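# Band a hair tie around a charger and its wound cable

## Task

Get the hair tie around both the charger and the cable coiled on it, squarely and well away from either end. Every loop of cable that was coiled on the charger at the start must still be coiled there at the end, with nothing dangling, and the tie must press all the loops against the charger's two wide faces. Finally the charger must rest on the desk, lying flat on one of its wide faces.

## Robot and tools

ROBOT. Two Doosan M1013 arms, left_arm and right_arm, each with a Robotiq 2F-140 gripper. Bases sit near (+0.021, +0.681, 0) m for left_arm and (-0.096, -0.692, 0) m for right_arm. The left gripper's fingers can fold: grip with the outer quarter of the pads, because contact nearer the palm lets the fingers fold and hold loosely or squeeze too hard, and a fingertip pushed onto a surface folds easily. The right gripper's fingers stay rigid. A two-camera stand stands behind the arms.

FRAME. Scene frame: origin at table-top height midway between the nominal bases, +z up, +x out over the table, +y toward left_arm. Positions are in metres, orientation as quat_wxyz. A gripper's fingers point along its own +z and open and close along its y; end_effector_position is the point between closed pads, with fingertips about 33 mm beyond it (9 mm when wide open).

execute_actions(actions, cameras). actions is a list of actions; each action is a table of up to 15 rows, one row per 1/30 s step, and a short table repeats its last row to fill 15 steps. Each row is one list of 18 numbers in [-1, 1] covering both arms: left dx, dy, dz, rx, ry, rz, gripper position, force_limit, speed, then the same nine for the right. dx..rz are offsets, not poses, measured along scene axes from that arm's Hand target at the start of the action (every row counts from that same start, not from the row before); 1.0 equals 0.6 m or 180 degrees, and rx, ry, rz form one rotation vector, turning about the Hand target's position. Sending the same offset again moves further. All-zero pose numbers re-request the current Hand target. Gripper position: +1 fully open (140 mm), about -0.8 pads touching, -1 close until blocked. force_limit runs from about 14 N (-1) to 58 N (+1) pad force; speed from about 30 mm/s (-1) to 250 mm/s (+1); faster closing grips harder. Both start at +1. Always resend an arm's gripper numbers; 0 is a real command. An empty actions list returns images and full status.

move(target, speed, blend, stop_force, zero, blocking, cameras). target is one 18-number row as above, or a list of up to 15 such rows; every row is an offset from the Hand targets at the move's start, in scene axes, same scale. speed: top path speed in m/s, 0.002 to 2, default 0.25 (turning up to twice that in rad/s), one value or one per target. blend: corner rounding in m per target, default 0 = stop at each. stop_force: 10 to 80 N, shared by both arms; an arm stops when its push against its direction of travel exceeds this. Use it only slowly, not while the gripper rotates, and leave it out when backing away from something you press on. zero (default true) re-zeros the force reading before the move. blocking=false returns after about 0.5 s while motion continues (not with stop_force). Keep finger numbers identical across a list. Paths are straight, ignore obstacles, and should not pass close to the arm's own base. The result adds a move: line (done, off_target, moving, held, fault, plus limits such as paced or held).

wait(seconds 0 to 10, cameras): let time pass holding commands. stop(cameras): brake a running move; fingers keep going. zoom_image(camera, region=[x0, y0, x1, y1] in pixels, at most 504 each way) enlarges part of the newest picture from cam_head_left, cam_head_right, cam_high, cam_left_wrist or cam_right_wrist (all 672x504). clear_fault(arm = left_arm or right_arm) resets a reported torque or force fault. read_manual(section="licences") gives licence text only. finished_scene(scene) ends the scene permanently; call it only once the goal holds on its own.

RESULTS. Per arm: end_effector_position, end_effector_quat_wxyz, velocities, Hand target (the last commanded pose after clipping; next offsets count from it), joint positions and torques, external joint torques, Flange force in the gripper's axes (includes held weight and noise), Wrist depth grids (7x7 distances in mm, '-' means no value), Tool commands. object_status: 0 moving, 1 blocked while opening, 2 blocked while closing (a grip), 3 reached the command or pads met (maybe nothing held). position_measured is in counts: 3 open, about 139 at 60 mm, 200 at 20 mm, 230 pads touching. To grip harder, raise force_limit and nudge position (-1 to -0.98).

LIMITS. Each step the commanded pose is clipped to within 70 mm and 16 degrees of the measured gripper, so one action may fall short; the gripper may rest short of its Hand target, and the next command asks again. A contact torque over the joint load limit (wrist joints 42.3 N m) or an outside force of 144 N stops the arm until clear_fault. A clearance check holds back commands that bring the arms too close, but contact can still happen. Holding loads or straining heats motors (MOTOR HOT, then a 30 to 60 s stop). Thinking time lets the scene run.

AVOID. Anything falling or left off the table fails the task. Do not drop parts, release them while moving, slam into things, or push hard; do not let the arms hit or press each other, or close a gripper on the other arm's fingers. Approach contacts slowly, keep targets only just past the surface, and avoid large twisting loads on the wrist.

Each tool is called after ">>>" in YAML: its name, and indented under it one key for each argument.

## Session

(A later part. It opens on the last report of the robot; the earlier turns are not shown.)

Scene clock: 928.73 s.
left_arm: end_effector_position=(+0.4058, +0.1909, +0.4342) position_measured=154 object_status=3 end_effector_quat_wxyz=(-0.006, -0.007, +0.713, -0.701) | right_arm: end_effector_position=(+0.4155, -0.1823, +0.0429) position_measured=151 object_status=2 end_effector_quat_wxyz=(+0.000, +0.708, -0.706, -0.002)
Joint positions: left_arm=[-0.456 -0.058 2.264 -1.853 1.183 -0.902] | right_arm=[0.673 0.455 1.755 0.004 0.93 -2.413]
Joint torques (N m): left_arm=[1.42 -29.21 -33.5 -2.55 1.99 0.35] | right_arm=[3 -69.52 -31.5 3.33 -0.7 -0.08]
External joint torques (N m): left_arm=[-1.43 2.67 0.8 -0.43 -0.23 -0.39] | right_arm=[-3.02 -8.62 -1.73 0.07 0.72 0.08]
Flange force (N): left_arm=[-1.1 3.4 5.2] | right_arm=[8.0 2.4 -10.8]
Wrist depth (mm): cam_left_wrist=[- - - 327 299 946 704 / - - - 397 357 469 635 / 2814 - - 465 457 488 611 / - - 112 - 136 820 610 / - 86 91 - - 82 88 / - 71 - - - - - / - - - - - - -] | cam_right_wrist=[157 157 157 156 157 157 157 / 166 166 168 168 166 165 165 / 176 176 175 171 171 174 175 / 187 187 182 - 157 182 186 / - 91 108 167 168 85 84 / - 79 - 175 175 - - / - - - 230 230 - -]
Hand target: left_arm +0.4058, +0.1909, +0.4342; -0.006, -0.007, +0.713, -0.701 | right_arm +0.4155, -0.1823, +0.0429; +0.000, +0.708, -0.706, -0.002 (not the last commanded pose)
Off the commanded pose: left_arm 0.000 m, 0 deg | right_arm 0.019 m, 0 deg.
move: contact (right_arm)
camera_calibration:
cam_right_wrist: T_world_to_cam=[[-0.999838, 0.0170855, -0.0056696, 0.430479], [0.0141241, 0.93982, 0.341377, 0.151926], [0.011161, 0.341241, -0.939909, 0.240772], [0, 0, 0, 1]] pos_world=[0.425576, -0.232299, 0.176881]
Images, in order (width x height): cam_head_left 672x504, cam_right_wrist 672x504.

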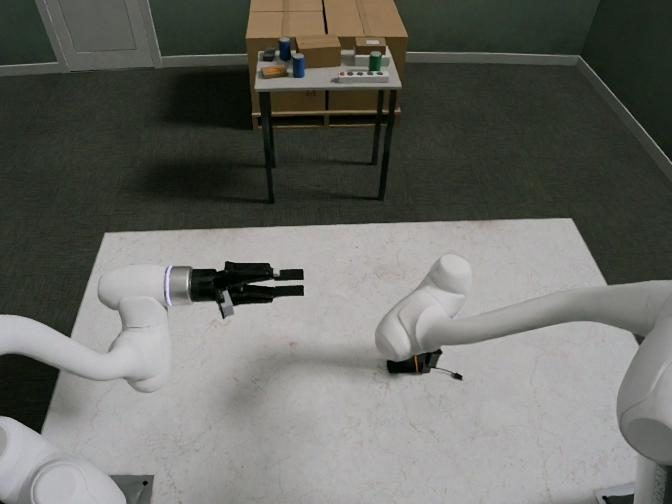

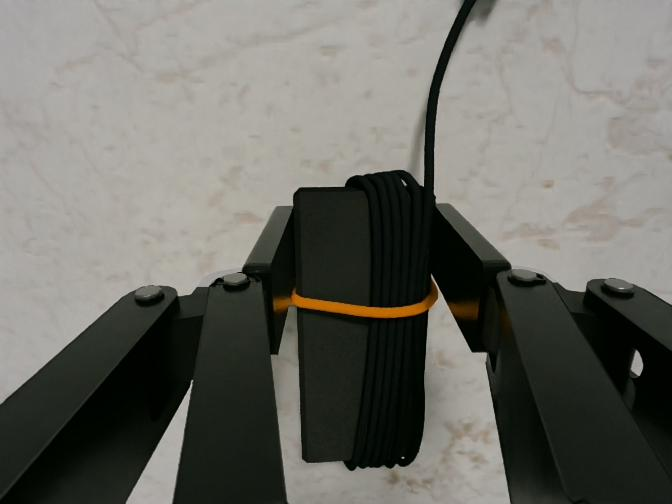

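>>> move:
  target: [0,0,0,0,0,0,-0.2,0,-1,0,0,-0.006,0,0,0,-0.98,0,-1]
  speed: 0.005
  stop_force: 15

>>> execute_actions:
  actions:
    - [[0,0,0,0,0,0,-0.2,0,-1,0,0,0,0,0,0,0.15,1,-1]]

>>> wait:
  seconds: 0.6
  cameras: ["cam_right_wrist"]

Scene clock: 932.23 s.
left_arm: end_effector_position=(+0.4058, +0.1909, +0.4342) position_measured=154 object_status=3 end_effector_quat_wxyz=(-0.006, -0.007, +0.713, -0.701) | right_arm: end_effector_position=(+0.4156, -0.1822, +0.0419) position_measured=151 object_status=2 end_effector_quat_wxyz=(-0.001, +0.708, -0.706, -0.002)
Joint positions: left_arm=[-0.456 -0.058 2.264 -1.853 1.183 -0.902] | right_arm=[0.673 0.456 1.756 0.004 0.928 -2.413]
Joint torques (N m): left_arm=[1.38 -29.22 -33.42 -2.57 1.95 0.35] | right_arm=[3.95 -56.64 -25.86 3.74 -2.26 -0.03]
External joint torques (N m): left_arm=[-1.44 2.87 0.73 -0.41 -0.19 -0.4] | right_arm=[-3.91 -21.47 -7.19 -0.37 2.29 0.03]
Flange force (N): left_arm=[-1.5 3.5 5.3] | right_arm=[11.8 4.4 -29.6]
Wrist depth (mm): cam_left_wrist=[- - - 328 299 942 644 / 2682 2886 - 394 355 482 467 / 2257 - - 461 451 492 515 / - - 112 - 136 - - / - 86 91 - - 82 88 / - 71 - - - - - / - - - - - - -] | cam_right_wrist=[157 156 157 155 156 156 156 / 165 165 165 166 165 165 164 / - 177 175 170 170 174 174 / 183 186 181 - 155 181 183 / - 91 108 - 167 85 84 / - 79 - - 178 - - / - - - 228 - - -]
Hand target: left_arm +0.4058, +0.1909, +0.4342; -0.006, -0.007, +0.713, -0.701 | right_arm +0.4156, -0.1822, +0.0419; -0.001, +0.708, -0.706, -0.002 (not the last commanded pose)
Off the commanded pose: left_arm 0.000 m, 0 deg | right_arm 0.003 m, 0 deg.
move: contact (right_arm)

Scene clock: 933.37 s.
left_arm: end_effector_position=(+0.4058, +0.1909, +0.4342) position_measured=154 object_status=3 end_effector_quat_wxyz=(-0.006, -0.007, +0.713, -0.701) | right_arm: end_effector_position=(+0.4156, -0.1822, +0.0419) position_measured=110 object_status=0 end_effector_quat_wxyz=(-0.001, +0.708, -0.706, -0.002)
Joint positions: left_arm=[-0.456 -0.058 2.264 -1.853 1.183 -0.902] | right_arm=[0.673 0.456 1.756 0.004 0.928 -2.413]
Joint torques (N m): left_arm=[1.38 -29.16 -33.46 -2.52 1.95 0.36] | right_arm=[2.92 -78.39 -35.96 3.32 -0.2 -0.09]
External joint torques (N m): left_arm=[-1.24 2.52 0.74 -0.45 -0.2 -0.41] | right_arm=[-2.93 0.18 2.78 0.07 0.22 0.09]
Flange force (N): left_arm=[-1.1 3.1 4.7] | right_arm=[6.8 1.3 1.6]
Wrist depth (mm): cam_left_wrist=[- - - 327 298 851 619 / - - - 395 353 898 566 / - - - 459 459 499 566 / - - 112 - 136 - 597 / - 86 91 - - 82 88 / - 71 - - - - - / - - - - - - -] | cam_right_wrist=[157 156 156 155 154 156 157 / 165 165 165 166 166 164 164 / 175 175 174 174 170 172 174 / 186 183 147 - 154 127 187 / - 90 126 - 168 109 85 / - - 212 180 209 - - / - - 228 228 227 - -]
Hand target: left_arm +0.4058, +0.1909, +0.4342; -0.006, -0.007, +0.713, -0.701 | right_arm +0.4156, -0.1822, +0.0419; -0.001, +0.708, -0.706, -0.002
Off the commanded pose: left_arm 0.000 m, 0 deg | right_arm 0.000 m, 0 deg.

Scene clock: 933.97 s.
left_arm: end_effector_position=(+0.4058, +0.1909, +0.4342) position_measured=154 object_status=3 end_effector_quat_wxyz=(-0.006, -0.007, +0.713, -0.701) | right_arm: end_effector_position=(+0.4156, -0.1822, +0.0419) position_measured=110 object_status=3 end_effector_quat_wxyz=(-0.001, +0.708, -0.706, -0.002)
Joint positions: left_arm=[-0.456 -0.058 2.264 -1.853 1.183 -0.902] | right_arm=[0.673 0.456 1.756 0.004 0.928 -2.413]
Joint torques (N m): left_arm=[1.27 -29.38 -33.55 -2.53 1.96 0.31] | right_arm=[2.63 -78.15 -35.89 3.28 -0.22 -0.12]
External joint torques (N m): left_arm=[-1.3 2.85 0.82 -0.44 -0.19 -0.36] | right_arm=[-2.67 0.16 2.8 0.1 0.24 0.12]
Flange force (N): left_arm=[-1.5 3.7 5.0] | right_arm=[6.5 1.6 1.6]
Wrist depth (mm): cam_left_wrist=[- - - 329 297 894 644 / 2850 - - 407 356 781 563 / - - - 471 459 482 528 / - - 112 3211 136 - 576 / - 86 91 - - 82 88 / - 71 - - - - - / - - - - - - -] | cam_right_wrist=[156 156 156 155 154 156 155 / 165 166 166 166 166 164 164 / 173 176 174 173 170 172 174 / 188 183 147 - 155 127 187 / - 90 146 171 192 109 85 / - - 212 - 208 - - / - - 228 229 227 - -]
Hand target: left_arm +0.4058, +0.1909, +0.4342; -0.006, -0.007, +0.713, -0.701 | right_arm +0.4156, -0.1822, +0.0419; -0.001, +0.708, -0.706, -0.002
Tool commands: left_gripper/position=-0.2 left_gripper/force_limit=+0.0 left_gripper/speed=-1.0 right_gripper/position=+0.15 right_gripper/force_limit=+1.0 right_gripper/speed=-1.0
Off the commanded pose: left_arm 0.000 m, 0 deg | right_arm 0.000 m, 0 deg.
wait: 0.60 s; at rest by 0.17 s
camera_calibration:
cam_right_wrist: T_world_to_cam=[[-0.999838, 0.0170266, -0.00579637, 0.430482], [0.0140245, 0.93979, 0.341466, 0.152287], [0.0112614, 0.341329, -0.939876, 0.239805], [0, 0, 0, 1]] pos_world=[0.425576, -0.2323, 0.175881]
Images, in order (width x height): cam_right_wrist 672x504.

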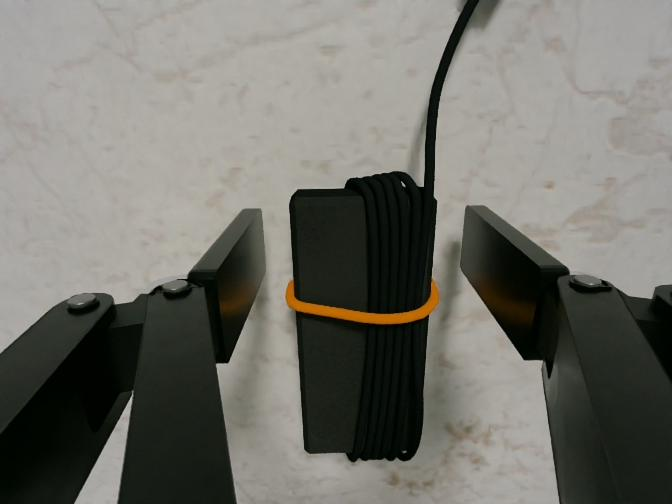

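>>> move:
  target: [0,0,0,0,0,0,-0.2,0,-1,0,0,0.25,0,0,0,0.15,1,-1]
  speed: 0.15
  cameras: ["cam_right_wrist","cam_left_wrist"]

>>> zoom_image:
  camera: "cam_right_wrist"
  region: [230, 100, 450, 320]

Scene clock: 940.90 s.
left_arm: end_effector_position=(+0.4058, +0.1909, +0.4342) position_measured=154 object_status=3 end_effector_quat_wxyz=(-0.006, -0.007, +0.713, -0.701) | right_arm: end_effector_position=(+0.4156, -0.1822, +0.1918) position_measured=110 object_status=3 end_effector_quat_wxyz=(-0.001, +0.708, -0.706, -0.002)
Joint positions: left_arm=[-0.456 -0.058 2.264 -1.853 1.183 -0.902] | right_arm=[0.673 0.336 1.627 0.003 1.178 -2.411]
Joint torques (N m): left_arm=[1.52 -29.36 -33.45 -2.56 1.96 0.36] | right_arm=[2.47 -72.33 -39.82 3.78 -0.46 -0.16]
External joint torques (N m): left_arm=[-1.56 2.69 0.7 -0.43 -0.19 -0.4] | right_arm=[-2.43 0.19 1.48 0.13 0.48 0.16]
Flange force (N): left_arm=[-1.1 3.3 5.5] | right_arm=[4.1 -0.3 0.9]
Wrist depth (mm): cam_left_wrist=[- 299 300 - - - - / - - 352 461 469 835 683 / - - 454 450 510 - 655 / - - 112 - 136 - - / - 86 91 - - 82 88 / - 71 - - - - - / - - - 3454 - - -] | cam_right_wrist=[289 288 296 287 293 282 287 / 305 302 305 308 304 315 305 / 323 326 319 311 314 322 319 / 338 341 147 343 153 139 340 / - 90 355 362 - 109 85 / - - 386 392 392 - - / - - - 407 - - -]
Hand target: left_arm +0.4058, +0.1909, +0.4342; -0.006, -0.007, +0.713, -0.701 | right_arm +0.4156, -0.1822, +0.1919; -0.001, +0.708, -0.706, -0.002
Off the commanded pose: left_arm 0.000 m, 0 deg | right_arm 0.000 m, 0 deg.
move: done
camera_calibration:
cam_left_wrist: T_world_to_cam=[[0.000486508, 0.00716178, -0.999974, 0.448209], [0.938748, 0.344591, 0.00292467, -0.448351], [0.344603, -0.938726, -0.00655546, 0.183431], [0, 0, 0, 1]] pos_world=[0.35746, 0.323479, 0.450712]
cam_right_wrist: T_world_to_cam=[[-0.999837, 0.0171199, -0.00576172, 0.431361], [0.014124, 0.939788, 0.341466, 0.101058], [0.0112607, 0.341329, -0.939876, 0.380693], [0, 0, 0, 1]] pos_world=[0.425576, -0.2323, 0.325781]
Images, in order (width x height): cam_left_wrist 672x504, cam_right_wrist 672x504.

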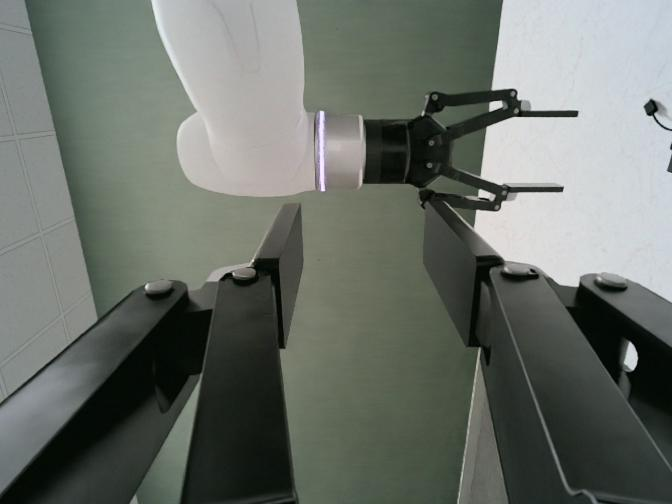

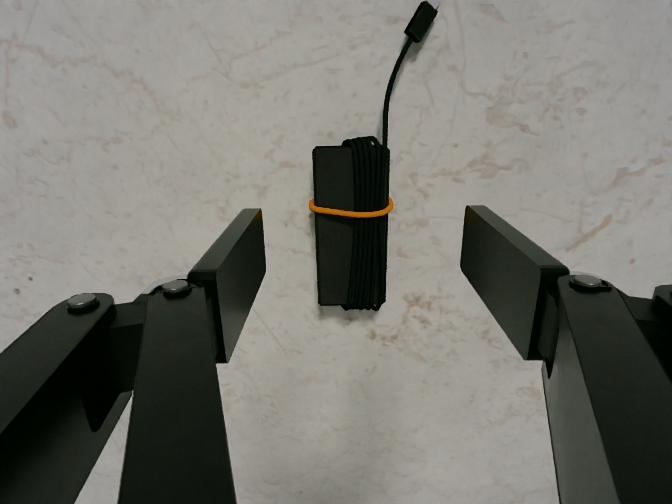

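Scaled by 2.291 from the camera's 672x504 image, which has a finer 960x720 frame.

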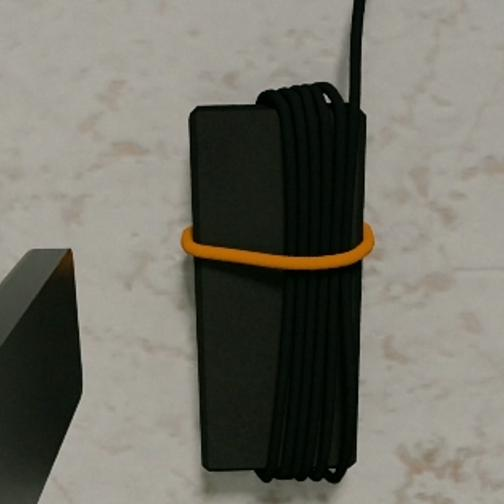

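Square and good. Finish.

>>> finished_scene:
  scene: 1

The scene is finished: the task was done.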